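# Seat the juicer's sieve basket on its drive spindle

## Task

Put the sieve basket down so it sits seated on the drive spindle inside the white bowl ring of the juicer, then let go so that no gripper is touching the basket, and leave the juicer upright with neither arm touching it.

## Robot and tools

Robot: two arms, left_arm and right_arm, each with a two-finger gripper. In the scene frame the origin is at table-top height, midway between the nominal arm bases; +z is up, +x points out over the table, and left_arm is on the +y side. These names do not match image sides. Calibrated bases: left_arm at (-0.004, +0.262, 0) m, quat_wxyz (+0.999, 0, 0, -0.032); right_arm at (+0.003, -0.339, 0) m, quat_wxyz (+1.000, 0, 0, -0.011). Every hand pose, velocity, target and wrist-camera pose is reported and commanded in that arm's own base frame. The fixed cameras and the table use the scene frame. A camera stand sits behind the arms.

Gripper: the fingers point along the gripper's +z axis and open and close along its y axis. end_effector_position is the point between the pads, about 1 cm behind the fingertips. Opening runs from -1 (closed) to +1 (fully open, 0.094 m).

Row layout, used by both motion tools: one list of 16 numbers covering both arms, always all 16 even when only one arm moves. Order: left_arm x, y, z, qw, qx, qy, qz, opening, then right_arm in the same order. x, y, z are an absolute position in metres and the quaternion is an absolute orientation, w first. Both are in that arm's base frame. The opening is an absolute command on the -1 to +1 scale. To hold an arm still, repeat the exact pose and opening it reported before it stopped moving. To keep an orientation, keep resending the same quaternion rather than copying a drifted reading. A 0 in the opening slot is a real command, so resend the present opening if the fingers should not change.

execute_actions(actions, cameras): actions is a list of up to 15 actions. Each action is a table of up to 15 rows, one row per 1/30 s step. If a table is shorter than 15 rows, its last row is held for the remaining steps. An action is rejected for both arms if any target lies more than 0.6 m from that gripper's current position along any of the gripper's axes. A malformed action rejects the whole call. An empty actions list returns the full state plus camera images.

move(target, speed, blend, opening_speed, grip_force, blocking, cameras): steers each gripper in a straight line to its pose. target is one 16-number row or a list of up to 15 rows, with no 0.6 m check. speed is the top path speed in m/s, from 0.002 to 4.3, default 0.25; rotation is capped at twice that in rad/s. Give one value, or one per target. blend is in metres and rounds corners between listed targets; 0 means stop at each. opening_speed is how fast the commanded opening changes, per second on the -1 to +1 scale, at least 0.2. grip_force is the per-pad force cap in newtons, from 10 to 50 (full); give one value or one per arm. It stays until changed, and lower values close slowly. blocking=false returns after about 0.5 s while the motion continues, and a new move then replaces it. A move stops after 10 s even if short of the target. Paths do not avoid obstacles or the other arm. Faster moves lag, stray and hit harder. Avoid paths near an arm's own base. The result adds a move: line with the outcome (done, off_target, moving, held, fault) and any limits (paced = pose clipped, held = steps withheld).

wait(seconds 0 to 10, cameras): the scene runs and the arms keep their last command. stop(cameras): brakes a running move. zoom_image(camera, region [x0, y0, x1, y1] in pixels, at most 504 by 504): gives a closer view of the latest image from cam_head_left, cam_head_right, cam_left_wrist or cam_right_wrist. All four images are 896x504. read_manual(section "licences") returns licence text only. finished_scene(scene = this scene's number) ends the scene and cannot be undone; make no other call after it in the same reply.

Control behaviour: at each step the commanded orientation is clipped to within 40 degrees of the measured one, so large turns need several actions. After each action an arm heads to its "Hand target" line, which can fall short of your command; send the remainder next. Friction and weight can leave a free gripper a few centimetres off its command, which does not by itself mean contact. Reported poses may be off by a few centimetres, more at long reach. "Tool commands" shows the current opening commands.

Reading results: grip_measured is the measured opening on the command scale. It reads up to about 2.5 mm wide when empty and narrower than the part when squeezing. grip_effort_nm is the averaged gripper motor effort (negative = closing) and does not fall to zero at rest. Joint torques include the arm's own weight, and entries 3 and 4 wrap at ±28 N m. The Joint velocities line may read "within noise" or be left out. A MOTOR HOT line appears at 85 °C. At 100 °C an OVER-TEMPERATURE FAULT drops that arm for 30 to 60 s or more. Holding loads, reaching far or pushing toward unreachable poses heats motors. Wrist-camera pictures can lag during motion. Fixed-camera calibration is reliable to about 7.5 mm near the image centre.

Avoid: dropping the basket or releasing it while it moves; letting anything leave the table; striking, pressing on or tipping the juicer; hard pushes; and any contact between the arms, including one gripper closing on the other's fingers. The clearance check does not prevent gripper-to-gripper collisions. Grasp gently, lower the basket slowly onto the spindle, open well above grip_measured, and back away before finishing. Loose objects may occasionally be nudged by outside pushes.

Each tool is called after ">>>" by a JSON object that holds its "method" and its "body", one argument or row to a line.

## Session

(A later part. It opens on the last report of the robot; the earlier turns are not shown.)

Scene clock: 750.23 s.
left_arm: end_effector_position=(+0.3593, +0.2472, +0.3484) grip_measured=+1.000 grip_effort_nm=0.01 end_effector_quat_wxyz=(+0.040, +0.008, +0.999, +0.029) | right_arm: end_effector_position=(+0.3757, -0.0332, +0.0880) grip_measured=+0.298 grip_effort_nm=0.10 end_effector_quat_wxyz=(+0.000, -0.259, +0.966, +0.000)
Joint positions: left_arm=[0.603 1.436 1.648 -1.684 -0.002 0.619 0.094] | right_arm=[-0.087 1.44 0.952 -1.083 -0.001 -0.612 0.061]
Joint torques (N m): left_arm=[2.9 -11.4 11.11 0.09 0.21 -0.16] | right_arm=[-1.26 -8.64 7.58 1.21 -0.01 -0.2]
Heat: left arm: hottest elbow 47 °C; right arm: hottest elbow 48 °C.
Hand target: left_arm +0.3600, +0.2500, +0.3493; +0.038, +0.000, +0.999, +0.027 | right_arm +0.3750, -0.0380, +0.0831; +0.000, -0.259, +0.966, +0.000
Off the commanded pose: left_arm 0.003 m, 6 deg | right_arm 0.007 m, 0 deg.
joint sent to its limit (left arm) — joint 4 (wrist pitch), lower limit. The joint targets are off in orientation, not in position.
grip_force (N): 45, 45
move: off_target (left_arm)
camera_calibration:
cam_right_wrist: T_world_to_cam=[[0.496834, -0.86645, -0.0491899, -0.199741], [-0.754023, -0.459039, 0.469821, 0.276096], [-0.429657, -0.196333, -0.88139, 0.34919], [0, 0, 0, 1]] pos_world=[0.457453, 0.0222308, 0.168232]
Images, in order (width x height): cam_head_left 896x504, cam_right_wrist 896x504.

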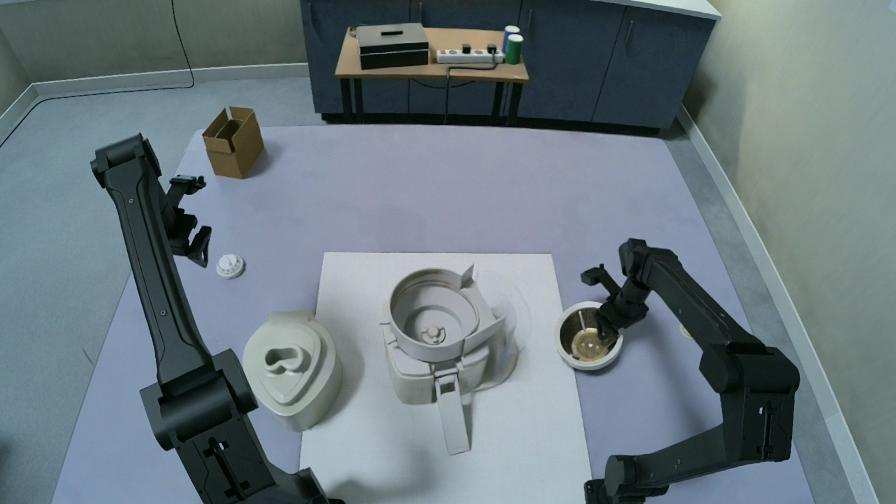

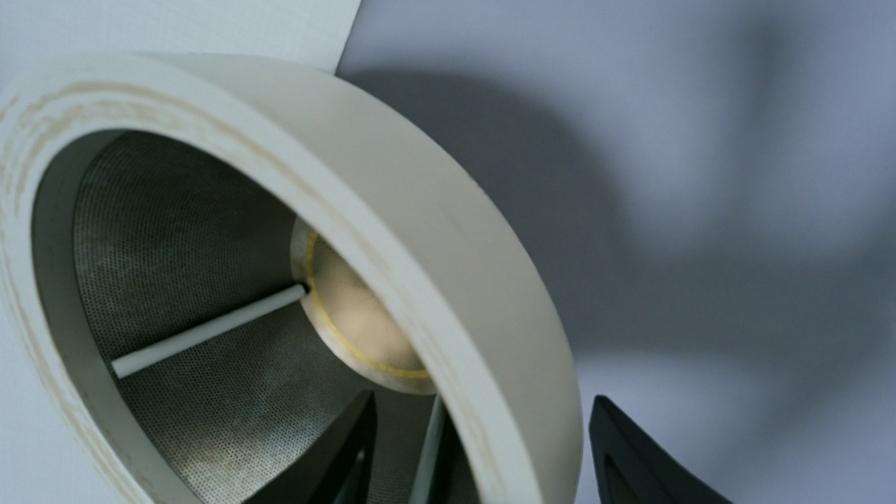

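>>> {"method": "move", "body": {
  "target": [
    [0.36,0.25,0.35,0,0,1,0,1,0.375,-0.038,0.13,0,-0.2588,0.9659,0,0.3],
    [0.36,0.25,0.35,0,0,1,0,1,0.393,-0.024,0.13,0,-0.3827,0.9239,0,0.3],
    [0.36,0.25,0.35,0,0,1,0,1,0.393,-0.024,0.083,0,-0.3827,0.9239,0,0.3]
  ],
  "cameras": ["cam_right_wrist","cam_head_left"],
  "speed": 0.12
}}

>>> {"method": "zoom_image", "body": {
  "camera": "cam_head_left",
  "region": [520, 250, 700, 410]
}}

Scene clock: 759.40 s.
left_arm: end_effector_position=(+0.3593, +0.2472, +0.3484) grip_measured=+1.000 grip_effort_nm=0.01 end_effector_quat_wxyz=(+0.040, +0.008, +0.999, +0.029) | right_arm: end_effector_position=(+0.3944, -0.0286, +0.0894) grip_measured=+0.298 grip_effort_nm=0.10 end_effector_quat_wxyz=(+0.002, -0.372, +0.928, -0.001)
Joint positions: left_arm=[0.603 1.436 1.648 -1.684 -0.002 0.619 0.094] | right_arm=[-0.071 1.482 1.001 -1.087 0 -0.834 0.061]
Joint torques (N m): left_arm=[1.79 -11.28 11.17 0.27 0.17 -0.24] | right_arm=[-0.09 -8.76 7.28 1.37 -0.05 -0.2]
Heat: left arm: hottest elbow 47 °C; right arm: hottest elbow 48 °C.
Hand target: left_arm +0.3600, +0.2500, +0.3493; +0.038, +0.000, +0.999, +0.027 | right_arm +0.3929, -0.0241, +0.0832; +0.000, -0.383, +0.924, +0.000
Off the commanded pose: left_arm 0.003 m, 6 deg | right_arm 0.008 m, 1 deg.
joint sent to its limit (left arm) — joint 4 (wrist pitch), lower limit. The joint targets are off in orientation, not in position.
grip_force (N): 45, 45
move: off_target (left_arm)
camera_calibration:
cam_right_wrist: T_world_to_cam=[[0.687874, -0.724391, -0.045674, -0.276478], [-0.625687, -0.623688, 0.468539, 0.236491], [-0.367892, -0.293718, -0.882261, 0.332282], [0, 0, 0, 1]] pos_world=[0.460395, 0.0448152, 0.169726]
Images, in order (width x height): cam_head_left 896x504, cam_right_wrist 896x504.

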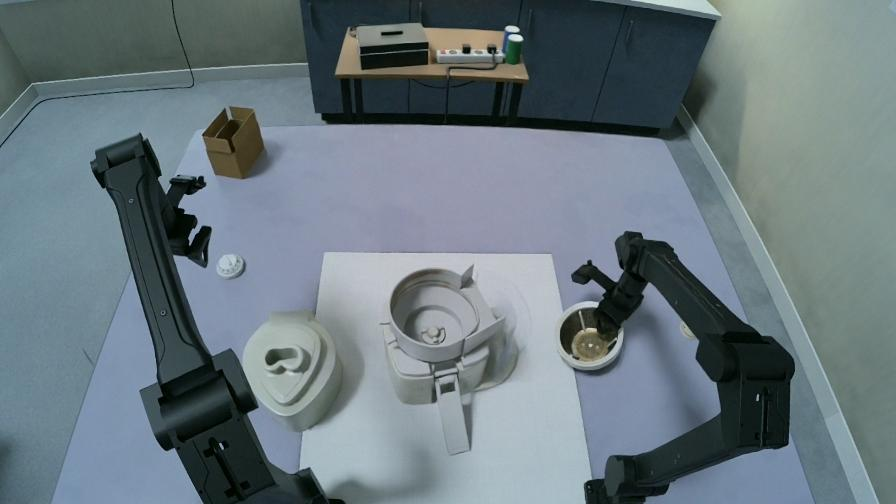

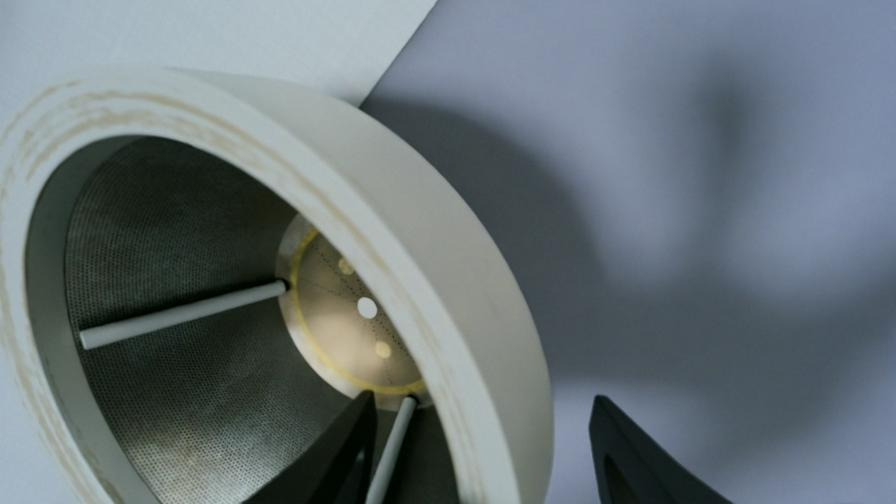

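Scaled by 2.800 from the camera's 896x504 image, which has a finer 1280x720 frame.

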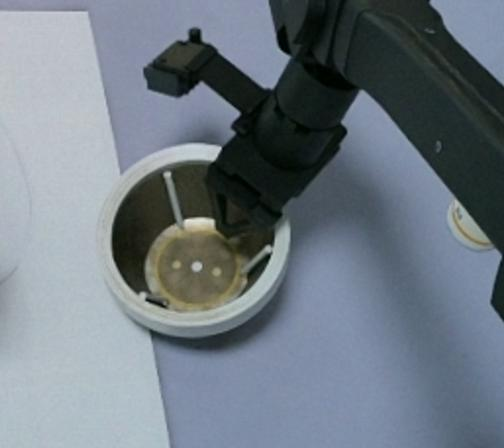

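>>> {"method": "move", "body": {
  "target": [
    [0.36,0.25,0.35,0,0,1,0,1,0.393,-0.026,0.083,0,-0.3827,0.9239,0,-0.95]
  ],
  "opening_speed": 0.4
}}

>>> {"method": "move", "body": {
  "target": [
    [0.36,0.25,0.35,0,0,1,0,1,0.38,-0.026,0.3,0,-0.3827,0.9239,0,-0.95]
  ],
  "cameras": ["cam_right_wrist","cam_head_left"]
}}

>>> {"method": "zoom_image", "body": {
  "camera": "cam_head_left",
  "region": [520, 200, 720, 380]
}}

Scene clock: 770.17 s.
left_arm: end_effector_position=(+0.3593, +0.2472, +0.3484) grip_measured=+1.000 grip_effort_nm=0.01 end_effector_quat_wxyz=(+0.040, +0.008, +0.999, +0.029) | right_arm: end_effector_position=(+0.3924, -0.0286, +0.0848) grip_measured=-0.642 grip_effort_nm=-0.93 end_effector_quat_wxyz=(-0.002, -0.375, +0.927, +0.000)
Joint positions: left_arm=[0.603 1.436 1.648 -1.684 -0.002 0.619 0.094] | right_arm=[-0.071 1.487 0.994 -1.082 0.001 -0.84 0.017]
Joint torques (N m): left_arm=[1.85 -11.63 11.03 0.18 0.15 -0.22] | right_arm=[-0.09 -9.76 7.83 1.13 -0.12 -0.19]
Heat: left arm: hottest elbow 47 °C; right arm: hottest elbow 47 °C.
Hand target: left_arm +0.3600, +0.2500, +0.3493; +0.038, +0.000, +0.999, +0.027 | right_arm +0.3931, -0.0260, +0.0831; +0.000, -0.383, +0.924, +0.000
Off the commanded pose: left_arm 0.003 m, 6 deg | right_arm 0.003 m, 1 deg.
joint sent to its limit (left arm) — joint 4 (wrist pitch), lower limit. The joint targets are off in orientation, not in position.
grip_force (N): 45, 45
move: off_target (left_arm)

Scene clock: 771.83 s.
left_arm: end_effector_position=(+0.3593, +0.2472, +0.3484) grip_measured=+1.000 grip_effort_nm=0.01 end_effector_quat_wxyz=(+0.040, +0.008, +0.999, +0.029) | right_arm: end_effector_position=(+0.3644, -0.0266, +0.2705) grip_measured=-0.643 grip_effort_nm=-0.93 end_effector_quat_wxyz=(-0.028, -0.375, +0.926, +0.013)
Joint positions: left_arm=[0.603 1.436 1.648 -1.684 -0.002 0.619 0.094] | right_arm=[-0.071 1.333 1.342 -1.642 0.001 -0.841 0.017]
Joint torques (N m): left_arm=[2.08 -11.99 11.43 0.21 0.12 -0.2] | right_arm=[-0.09 -8.41 15.69 -0.12 -0.12 -0.19]
Heat: left arm: hottest elbow 47 °C; right arm: hottest elbow 47 °C.
Hand target: left_arm +0.3600, +0.2500, +0.3493; +0.038, +0.000, +0.999, +0.027 | right_arm +0.3781, -0.0259, +0.2996; +0.000, -0.383, +0.924, +0.000
Off the commanded pose: left_arm 0.003 m, 6 deg | right_arm 0.033 m, 4 deg.
joint sent to its limit (left arm) — joint 4 (wrist pitch), lower limit. The joint targets are off in orientation, not in position.
grip_force (N): 45, 45
move: off_target (left_arm, right_arm)
camera_calibration:
cam_right_wrist: T_world_to_cam=[[0.688035, -0.719646, -0.0933712, -0.233146], [-0.589697, -0.629448, 0.506017, 0.110608], [-0.422926, -0.293097, -0.857454, 0.494952], [0, 0, 0, 1]] pos_world=[0.434966, 0.0469078, 0.34666]
Images, in order (width x height): cam_head_left 896x504, cam_right_wrist 896x504.

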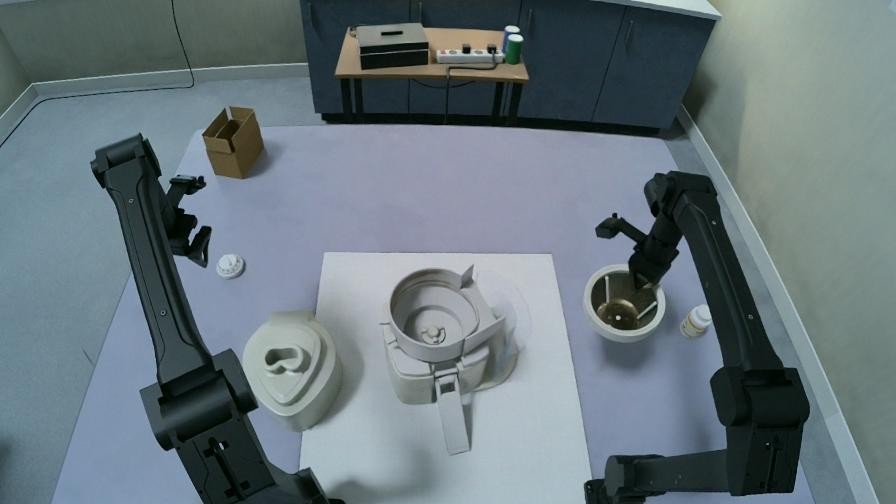

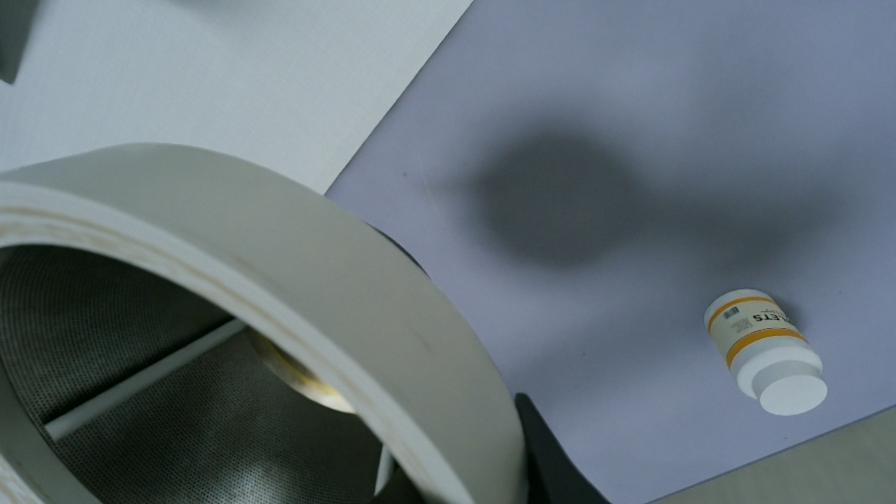

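Scaled by 2.520 from the camera's 896x504 image, which has a finer 1280x720 frame.

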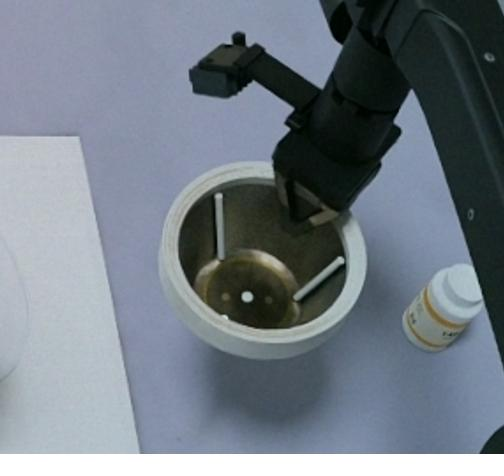

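>>> {"method": "move", "body": {
  "target": [
    [0.36,0.25,0.35,0,0,1,0,1,0.365,-0.026,0.385,0,-0.3827,0.9239,0,-0.95],
    [0.36,0.25,0.35,0,0,1,0,1,0.375,0.336,0.37,0,-0.3827,0.9239,0,-0.95],
    [0.36,0.25,0.35,0,0,1,0,1,0.383,0.336,0.31,0,-0.3827,0.9239,0,-0.95]
  ],
  "blend": [0.03,0.01,0],
  "cameras": ["cam_head_left","cam_head_right"]
}}

>>> {"method": "zoom_image", "body": {
  "camera": "cam_head_left",
  "region": [350, 220, 520, 390]
}}

>>> {"method": "zoom_image", "body": {
  "camera": "cam_head_right",
  "region": [350, 220, 520, 390]
}}

Scene clock: 785.13 s.
left_arm: end_effector_position=(+0.3593, +0.2472, +0.3484) grip_measured=+1.000 grip_effort_nm=0.01 end_effector_quat_wxyz=(+0.040, +0.008, +0.999, +0.029) | right_arm: end_effector_position=(+0.3777, +0.3360, +0.2812) grip_measured=-0.643 grip_effort_nm=-0.93 end_effector_quat_wxyz=(-0.021, -0.391, +0.920, -0.008)
Joint positions: left_arm=[0.603 1.436 1.648 -1.684 -0.002 0.619 0.094] | right_arm=[0.729 1.694 1.775 -1.696 0.001 -0.076 0.017]
Joint torques (N m): left_arm=[2.26 -11.75 11.4 0.43 0.22 -0.16] | right_arm=[-1.14 -15.91 12.93 0.16 -0.02 0.02]
Heat: left arm: hottest elbow 47 °C; right arm: hottest elbow 49 °C.
Hand target: left_arm +0.3600, +0.2500, +0.3493; +0.038, +0.000, +0.999, +0.027 | right_arm +0.3821, +0.3353, +0.3094; +0.006, -0.383, +0.924, +0.002
Off the commanded pose: left_arm 0.003 m, 6 deg | right_arm 0.029 m, 3 deg.
joint sent to its limit (left arm) — joint 4 (wrist pitch), lower limit. The joint targets are off in orientation, not in position.
joint sent to its limit (right arm) — joint 4 (wrist pitch), lower limit. The joint targets still meet the commanded pose.
grip_force (N): 45, 45
move: off_target (left_arm, right_arm)
Images, in order (width x height): cam_head_left 896x504, cam_head_right 896x504.

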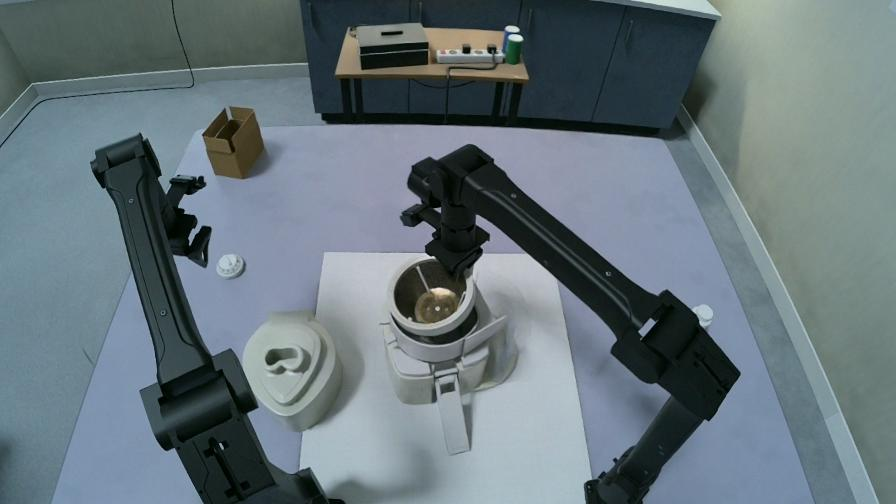

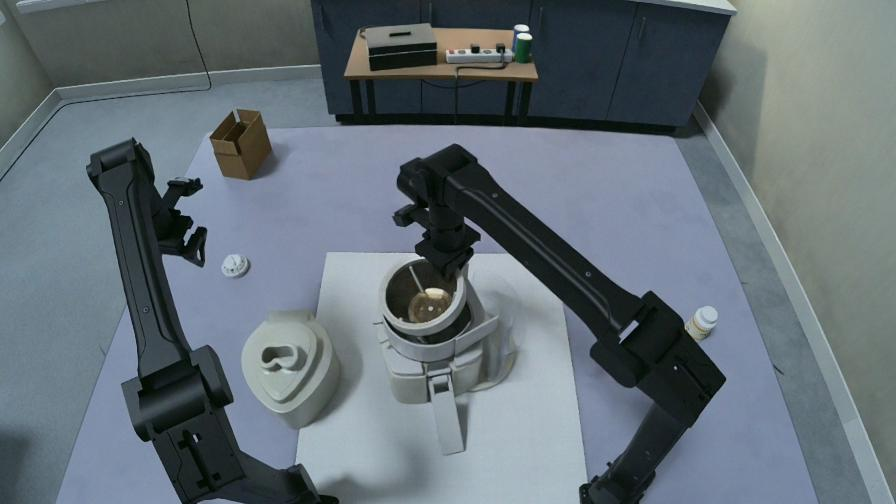

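Scaled by 2.965 from the camera's 896x504 image, which has a finer 1280x720 frame.

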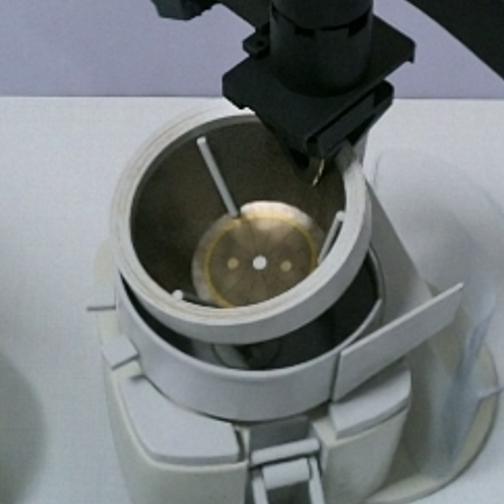

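Scaled by 2.965 from the camera's 896x504 image, which has a finer 1280x720 frame.

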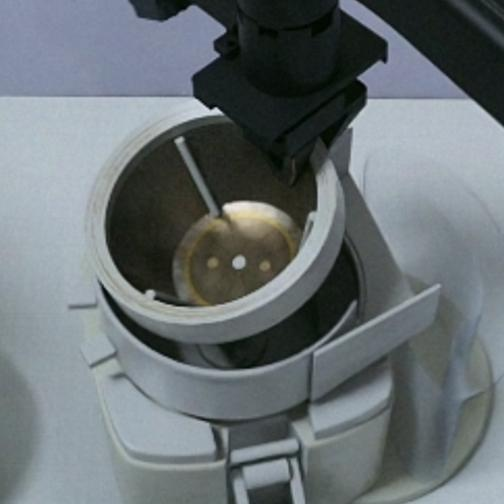

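>>> {"method": "move", "body": {
  "target": [
    [0.36,0.25,0.35,0,0,1,0,1,0.36,0.336,0.32,-0.03,-0.3815,0.921,0.0724,-0.95]
  ],
  "cameras": ["cam_head_left","cam_head_right"],
  "speed": 0.15
}}

>>> {"method": "zoom_image", "body": {
  "camera": "cam_head_left",
  "region": [350, 220, 520, 390]
}}

>>> {"method": "zoom_image", "body": {
  "camera": "cam_head_right",
  "region": [350, 220, 520, 390]
}}

Scene clock: 801.93 s.
left_arm: end_effector_position=(+0.3593, +0.2472, +0.3484) grip_measured=+1.000 grip_effort_nm=0.01 end_effector_quat_wxyz=(+0.040, +0.008, +0.999, +0.029) | right_arm: end_effector_position=(+0.3615, +0.3437, +0.3051) grip_measured=-0.643 grip_effort_nm=-0.93 end_effector_quat_wxyz=(-0.023, -0.381, +0.922, +0.071)
Joint positions: left_arm=[0.603 1.436 1.648 -1.684 -0.002 0.619 0.094] | right_arm=[0.709 1.648 1.775 -1.696 -0.15 -0.075 0.017]
Joint torques (N m): left_arm=[2.08 -11.28 11.36 0.16 0.16 -0.18] | right_arm=[-1.67 -14.92 9.8 0.25 -0.35 -0.2]
Heat: left arm: hottest elbow 47 °C; right arm: hottest elbow 50 °C.
Hand target: left_arm +0.3600, +0.2500, +0.3493; +0.038, +0.000, +0.999, +0.027 | right_arm +0.3597, +0.3361, +0.3192; -0.014, -0.380, +0.921, +0.078
Off the commanded pose: left_arm 0.003 m, 6 deg | right_arm 0.017 m, 1 deg.
joint sent to its limit (left arm) — joint 4 (wrist pitch), lower limit. The joint targets are off in orientation, not in position.
joint sent to its limit (right arm) — joint 4 (wrist pitch), lower limit. The joint targets still meet the commanded pose.
grip_force (N): 45, 45
move: off_target (left_arm, right_arm)
Images, in order (width x height): cam_head_left 896x504, cam_head_right 896x504.

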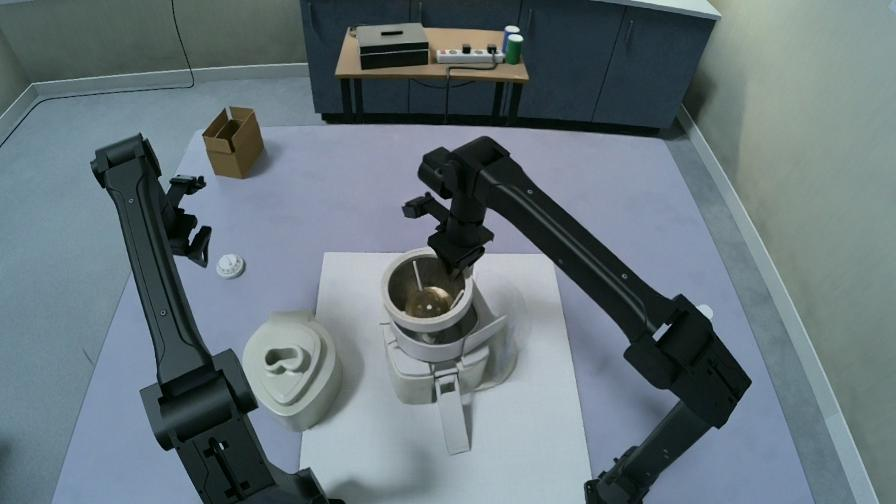

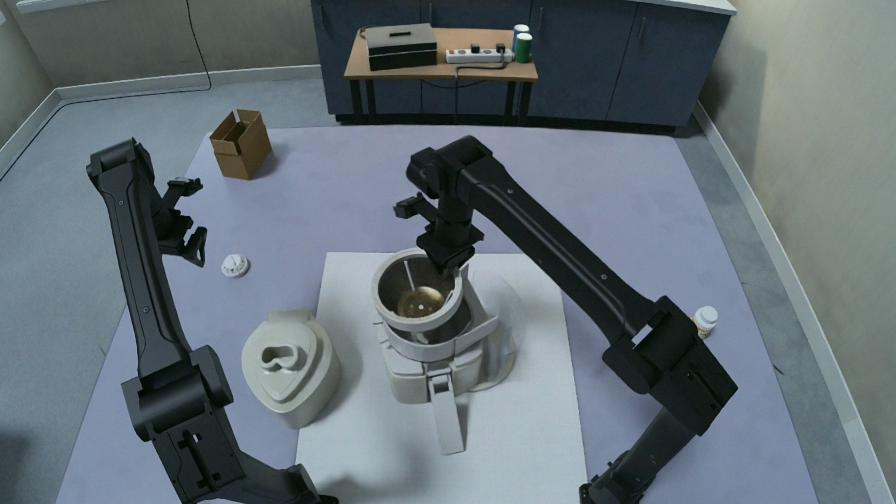

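Scaled by 2.965 from the camera's 896x504 image, which has a finer 1280x720 frame.

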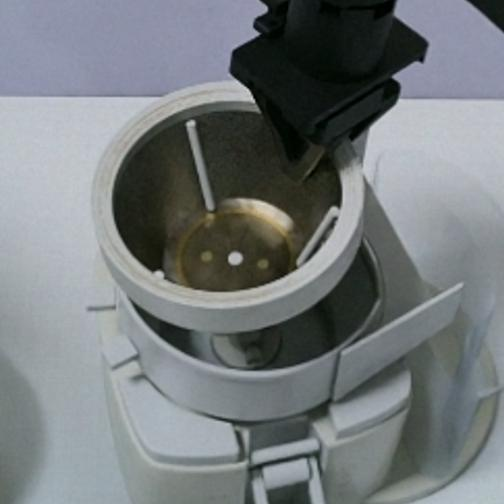

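Scaled by 2.965 from the camera's 896x504 image, which has a finer 1280x720 frame.

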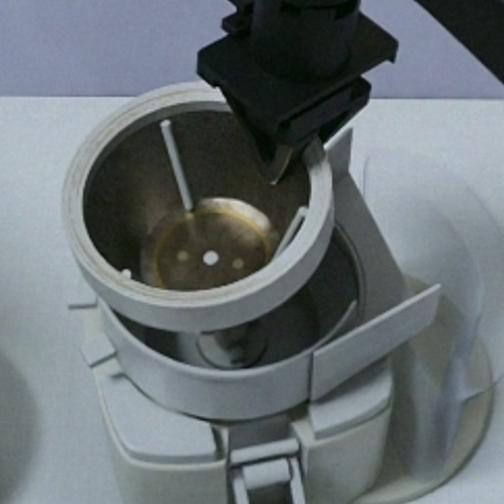

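>>> {"method": "move", "body": {
  "target": [
    [0.36,0.25,0.35,0,0,1,0,1,0.37,0.325,0.315,-0.03,-0.3815,0.921,0.0724,-0.95],
    [0.36,0.25,0.35,0,0,1,0,1,0.37,0.331,0.285,-0.03,-0.3815,0.921,0.0724,-0.95]
  ],
  "cameras": ["cam_head_left","cam_head_right"],
  "speed": 0.1
}}

>>> {"method": "zoom_image", "body": {
  "camera": "cam_head_left",
  "region": [350, 220, 520, 390]
}}

>>> {"method": "zoom_image", "body": {
  "camera": "cam_head_right",
  "region": [350, 220, 520, 390]
}}

Scene clock: 832.87 s.
left_arm: end_effector_position=(+0.3593, +0.2472, +0.3484) grip_measured=+1.000 grip_effort_nm=0.01 end_effector_quat_wxyz=(+0.040, +0.008, +0.999, +0.029) | right_arm: end_effector_position=(+0.3691, +0.3290, +0.2854) grip_measured=-0.643 grip_effort_nm=-0.93 end_effector_quat_wxyz=(-0.034, -0.378, +0.923, +0.068)
Joint positions: left_arm=[0.603 1.436 1.648 -1.684 -0.002 0.619 0.094] | right_arm=[0.676 1.651 1.726 -1.674 -0.15 -0.103 0.017]
Joint torques (N m): left_arm=[1.73 -10.99 11.3 0.21 0.13 -0.16] | right_arm=[-0.38 -13.1 9.22 1.22 -0.34 -0.14]
Heat: left arm: hottest elbow 47 °C; right arm: hottest elbow 48 °C.
Hand target: left_arm +0.3600, +0.2500, +0.3493; +0.038, +0.000, +0.999, +0.027 | right_arm +0.3701, +0.3309, +0.2849; -0.030, -0.381, +0.921, +0.072
Off the commanded pose: left_arm 0.003 m, 6 deg | right_arm 0.002 m, 1 deg.
joint sent to its limit (left arm) — joint 4 (wrist pitch), lower limit. The joint targets are off in orientation, not in position.
grip_force (N): 45, 45
move: off_target (left_arm)
Images, in order (width x height): cam_head_left 896x504, cam_head_right 896x504.

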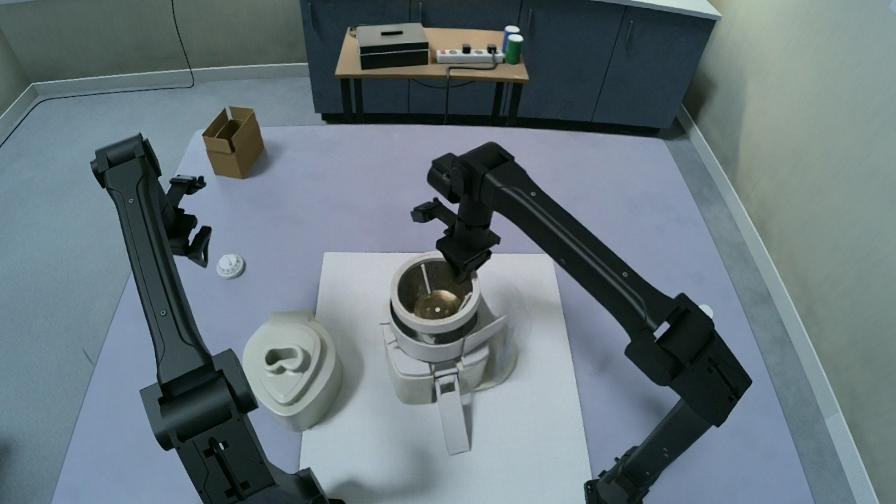

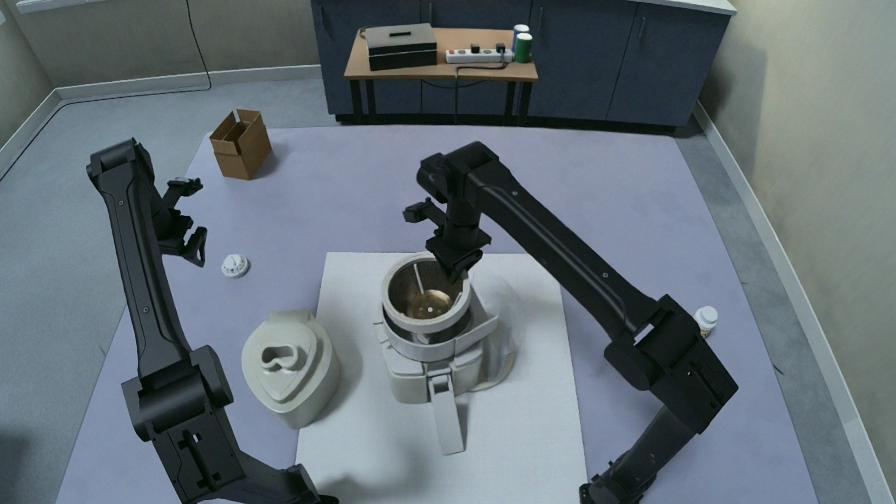

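Scaled by 2.965 from the camera's 896x504 image, which has a finer 1280x720 frame.

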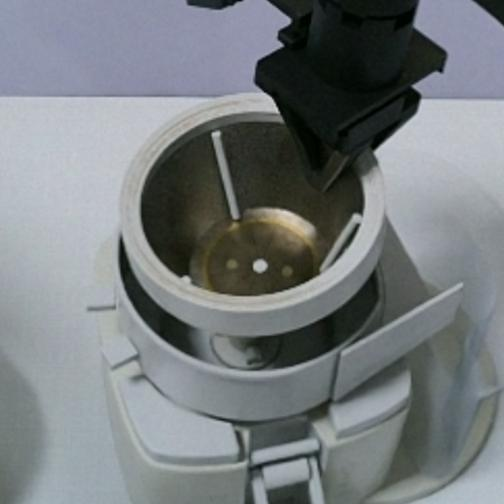

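Scaled by 2.965 from the camera's 896x504 image, which has a finer 1280x720 frame.

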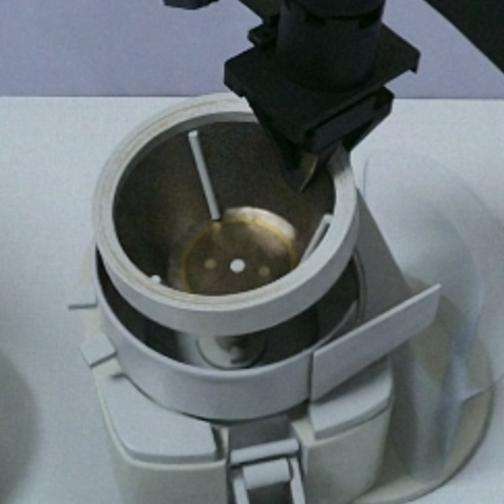

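>>> {"method": "move", "body": {
  "target": [
    [0.36,0.25,0.35,0,0,1,0,1,0.357,0.331,0.28,0.051,-0.381,0.92,0.071,-0.95]
  ],
  "cameras": ["cam_right_wrist","cam_head_right"],
  "speed": 0.1
}}

>>> {"method": "zoom_image", "body": {
  "camera": "cam_head_right",
  "region": [350, 220, 520, 390]
}}

>>> {"method": "move", "body": {
  "target": [
    [0.36,0.25,0.35,0,0,1,0,1,0.357,0.331,0.262,0.051,-0.381,0.92,0.071,-0.95]
  ],
  "cameras": ["cam_head_left"],
  "speed": 0.1
}}

>>> {"method": "zoom_image", "body": {
  "camera": "cam_head_left",
  "region": [350, 220, 520, 390]
}}

Scene clock: 858.67 s.
left_arm: end_effector_position=(+0.3593, +0.2472, +0.3484) grip_measured=+1.000 grip_effort_nm=0.01 end_effector_quat_wxyz=(+0.040, +0.008, +0.999, +0.029) | right_arm: end_effector_position=(+0.3614, +0.3269, +0.2685) grip_measured=-0.643 grip_effort_nm=-0.93 end_effector_quat_wxyz=(+0.033, -0.381, +0.922, +0.064)
Joint positions: left_arm=[0.603 1.436 1.648 -1.684 -0.002 0.619 0.094] | right_arm=[0.7 1.545 1.553 -1.477 -0.102 -0.079 0.017]
Joint torques (N m): left_arm=[1.79 -11.4 11.07 0.23 0.17 -0.22] | right_arm=[0.26 -13.68 9.37 1.65 -0.13 0.06]
Heat: left arm: hottest elbow 47 °C; right arm: hottest elbow 49 °C.
Hand target: left_arm +0.3600, +0.2500, +0.3493; +0.038, +0.000, +0.999, +0.027 | right_arm +0.3569, +0.3308, +0.2800; +0.051, -0.381, +0.920, +0.071
Off the commanded pose: left_arm 0.003 m, 6 deg | right_arm 0.013 m, 2 deg.
joint sent to its limit (left arm) — joint 4 (wrist pitch), lower limit. The joint targets are off in orientation, not in position.
grip_force (N): 45, 45
move: off_target (left_arm, right_arm)
camera_calibration:
cam_right_wrist: T_world_to_cam=[[0.704116, -0.695894, -0.141255, 0.0223186], [-0.615759, -0.69745, 0.366612, 0.401559], [-0.353642, -0.171158, -0.919588, 0.547377], [0, 0, 0, 1]] pos_world=[0.425124, 0.389287, 0.359298]
Images, in order (width x height): cam_head_right 896x504, cam_right_wrist 896x504.

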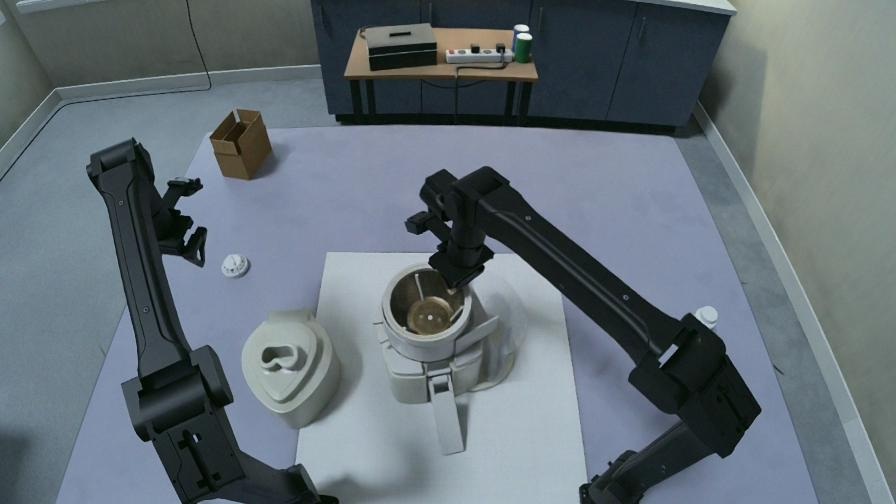

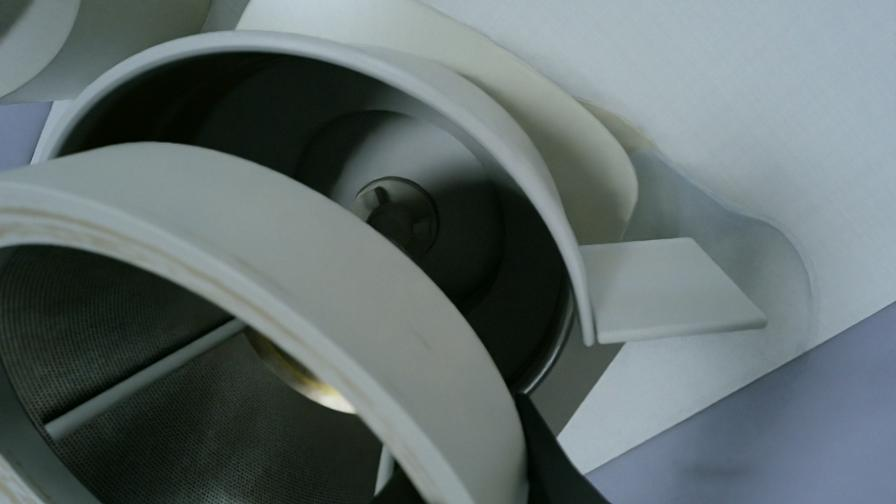

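Scaled by 2.965 from the camera's 896x504 image, which has a finer 1280x720 frame.

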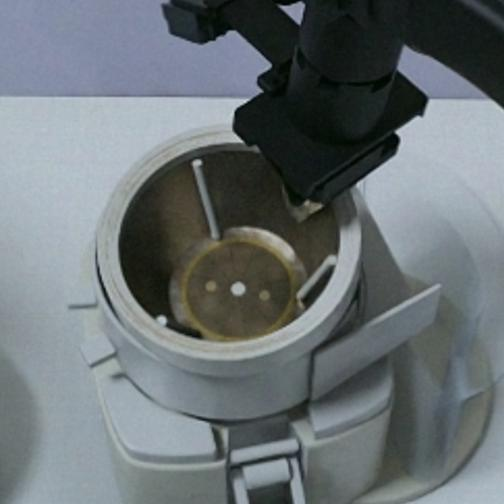

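Scene clock: 859.60 s.
left_arm: end_effector_position=(+0.3593, +0.2472, +0.3484) grip_measured=+1.000 grip_effort_nm=0.01 end_effector_quat_wxyz=(+0.040, +0.008, +0.999, +0.029) | right_arm: end_effector_position=(+0.3608, +0.3275, +0.2600) grip_measured=-0.643 grip_effort_nm=-0.93 end_effector_quat_wxyz=(+0.041, -0.381, +0.921, +0.069)
Joint positions: left_arm=[0.603 1.436 1.648 -1.684 -0.002 0.619 0.094] | right_arm=[0.7 1.532 1.516 -1.433 -0.107 -0.078 0.017]
Joint torques (N m): left_arm=[2.14 -10.99 11.28 0.32 0.15 -0.21] | right_arm=[0.44 -12.69 8.62 1.81 0.05 0.05]
Heat: left arm: hottest elbow 47 °C; right arm: hottest elbow 49 °C.
Hand target: left_arm +0.3600, +0.2500, +0.3493; +0.038, +0.000, +0.999, +0.027 | right_arm +0.3570, +0.3309, +0.2620; +0.051, -0.381, +0.920, +0.071
Off the commanded pose: left_arm 0.003 m, 6 deg | right_arm 0.006 m, 1 deg.
joint sent to its limit (left arm) — joint 4 (wrist pitch), lower limit. The joint targets are off in orientation, not in position.
grip_force (N): 45, 45
move: off_target (left_arm)
Images, in order (width x height): cam_head_left 896x504.

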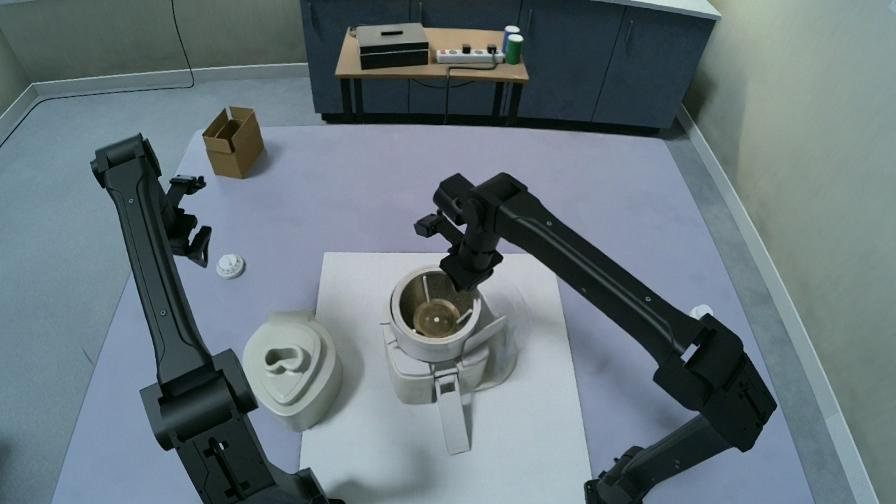

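Scaled by 2.965 from the camera's 896x504 image, which has a finer 1280x720 frame.

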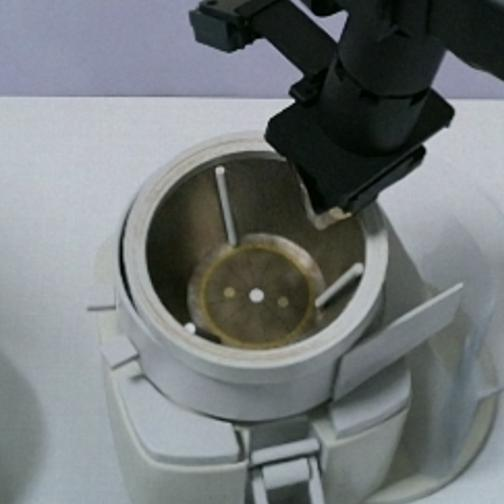

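>>> {"method": "move", "body": {
  "target": [
    [0.36,0.25,0.35,0,0,1,0,1,0.354,0.34,0.262,0.051,-0.381,0.92,0.071,-0.95],
    [0.36,0.25,0.35,0,0,1,0,1,0.356,0.335,0.24,0.051,-0.381,0.92,0.071,-0.95]
  ],
  "cameras": ["cam_head_left","cam_head_right"],
  "speed": 0.1
}}

>>> {"method": "zoom_image", "body": {
  "camera": "cam_head_left",
  "region": [350, 220, 520, 390]
}}

>>> {"method": "zoom_image", "body": {
  "camera": "cam_head_right",
  "region": [350, 220, 520, 390]
}}

Scene clock: 869.03 s.
left_arm: end_effector_position=(+0.3593, +0.2472, +0.3484) grip_measured=+1.000 grip_effort_nm=0.01 end_effector_quat_wxyz=(+0.040, +0.008, +0.999, +0.029) | right_arm: end_effector_position=(+0.3570, +0.3348, +0.2556) grip_measured=-0.643 grip_effort_nm=-0.93 end_effector_quat_wxyz=(+0.058, -0.379, +0.921, +0.074)
Joint positions: left_arm=[0.603 1.436 1.648 -1.684 -0.002 0.619 0.094] | right_arm=[0.718 1.516 1.482 -1.38 -0.102 -0.055 0.017]
Joint torques (N m): left_arm=[2.02 -11.16 11.14 0.25 0.15 -0.21] | right_arm=[0.32 -10.99 7.28 2.09 -0.04 -0.1]
Heat: left arm: hottest elbow 47 °C; right arm: hottest elbow 48 °C.
Hand target: left_arm +0.3600, +0.2500, +0.3493; +0.038, +0.000, +0.999, +0.027 | right_arm +0.3558, +0.3347, +0.2402; +0.051, -0.381, +0.920, +0.071
Off the commanded pose: left_arm 0.003 m, 6 deg | right_arm 0.016 m, 1 deg.
joint sent to its limit (left arm) — joint 4 (wrist pitch), lower limit. The joint targets are off in orientation, not in position.
grip_force (N): 45, 45
move: off_target (left_arm, right_arm)
Images, in order (width x height): cam_head_left 896x504, cam_head_right 896x504.

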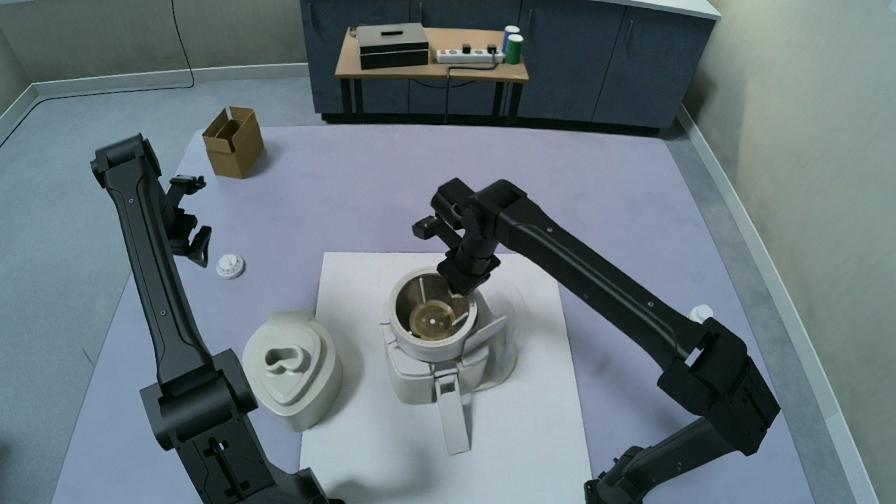

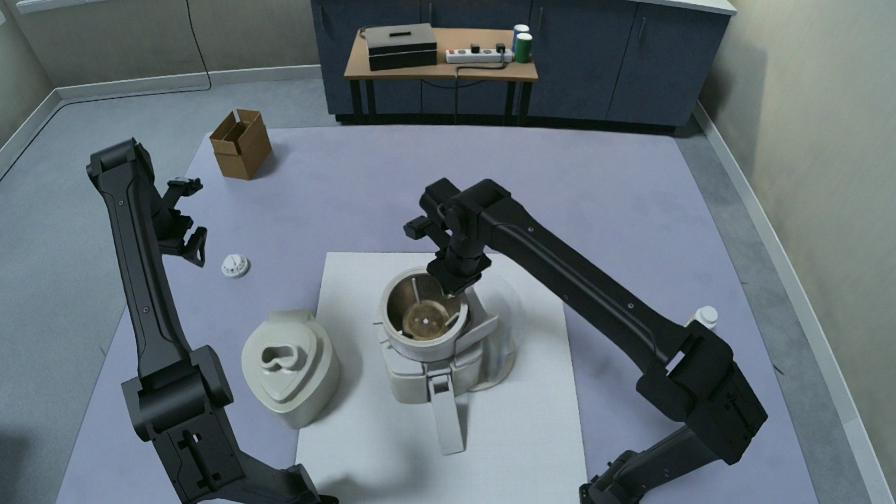

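Scaled by 2.965 from the camera's 896x504 image, which has a finer 1280x720 frame.

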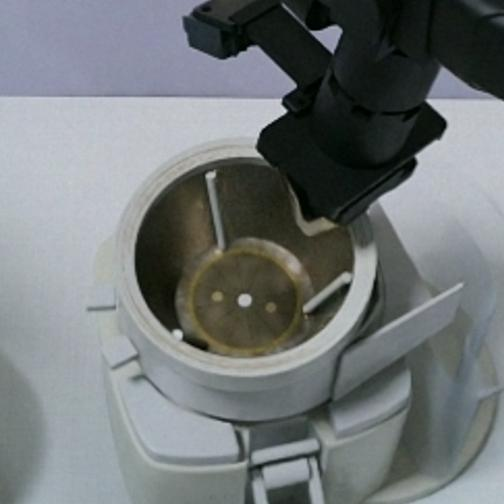

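Scaled by 2.965 from the camera's 896x504 image, which has a finer 1280x720 frame.

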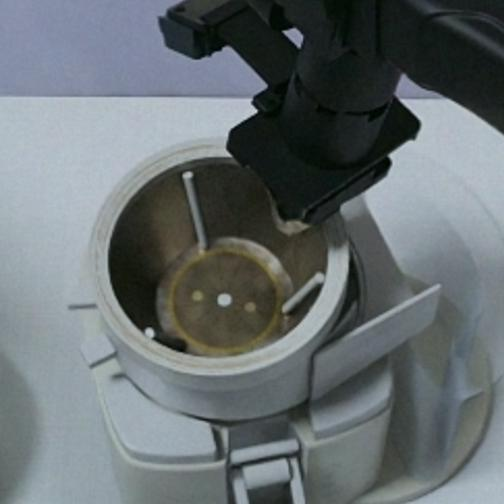

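>>> {"method": "move", "body": {
  "target": [
    [0.36,0.25,0.35,0,0,1,0,1,0.354,0.337,0.275,0.051,-0.381,0.920,0.071,-0.95],
    [0.36,0.25,0.35,0,0,1,0,1,0.354,0.337,0.237,0.051,-0.381,0.920,0.071,-0.95]
  ],
  "speed": 0.1,
  "cameras": ["cam_head_left","cam_head_right"]
}}

>>> {"method": "zoom_image", "body": {
  "camera": "cam_head_left",
  "region": [350, 220, 520, 390]
}}

>>> {"method": "zoom_image", "body": {
  "camera": "cam_head_right",
  "region": [350, 220, 520, 390]
}}

Scene clock: 888.27 s.
left_arm: end_effector_position=(+0.3593, +0.2472, +0.3484) grip_measured=+1.000 grip_effort_nm=0.01 end_effector_quat_wxyz=(+0.040, +0.008, +0.999, +0.029) | right_arm: end_effector_position=(+0.3562, +0.3339, +0.2550) grip_measured=-0.643 grip_effort_nm=-0.94 end_effector_quat_wxyz=(+0.058, -0.372, +0.923, +0.074)
Joint positions: left_arm=[0.603 1.436 1.648 -1.684 -0.002 0.619 0.094] | right_arm=[0.718 1.511 1.475 -1.375 -0.102 -0.04 0.017]
Joint torques (N m): left_arm=[2.02 -11.52 11.3 0.32 0.17 -0.19] | right_arm=[-0.15 -10.52 7.3 2.32 -0.04 -0.25]
Heat: left arm: hottest elbow 48 °C; right arm: hottest elbow 46 °C.
Hand target: left_arm +0.3600, +0.2500, +0.3493; +0.038, +0.000, +0.999, +0.027 | right_arm +0.3536, +0.3366, +0.2373; +0.051, -0.381, +0.920, +0.071
Off the commanded pose: left_arm 0.003 m, 6 deg | right_arm 0.018 m, 1 deg.
joint sent to its limit (left arm) — joint 4 (wrist pitch), lower limit. The joint targets are off in orientation, not in position.
grip_force (N): 45, 45
move: off_target (left_arm, right_arm)
Images, in order (width x height): cam_head_left 896x504, cam_head_right 896x504.

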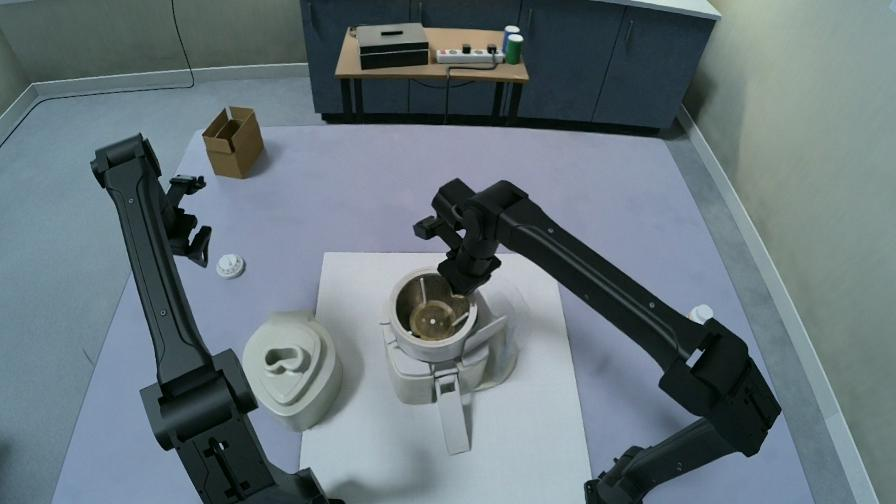

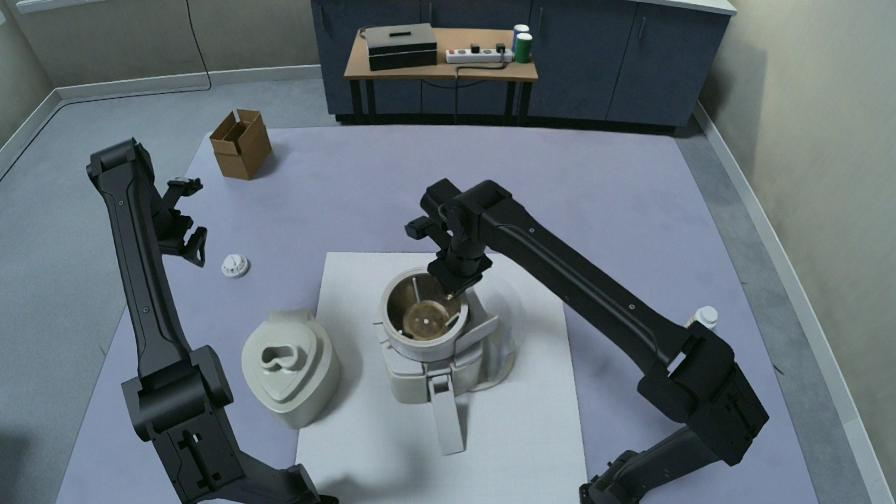

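Scaled by 2.965 from the camera's 896x504 image, which has a finer 1280x720 frame.

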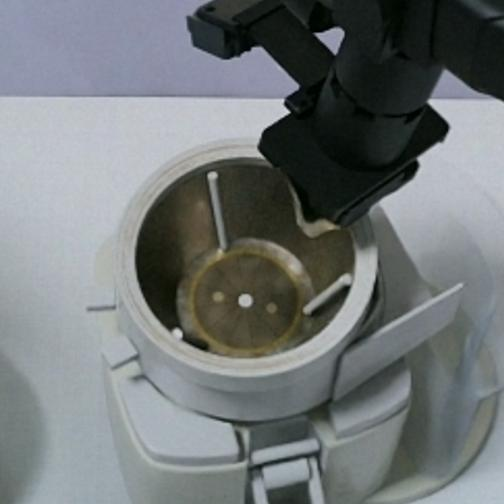

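Scaled by 2.965 from the camera's 896x504 image, which has a finer 1280x720 frame.

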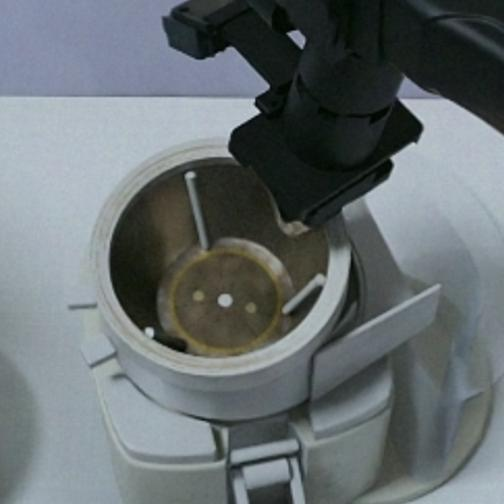

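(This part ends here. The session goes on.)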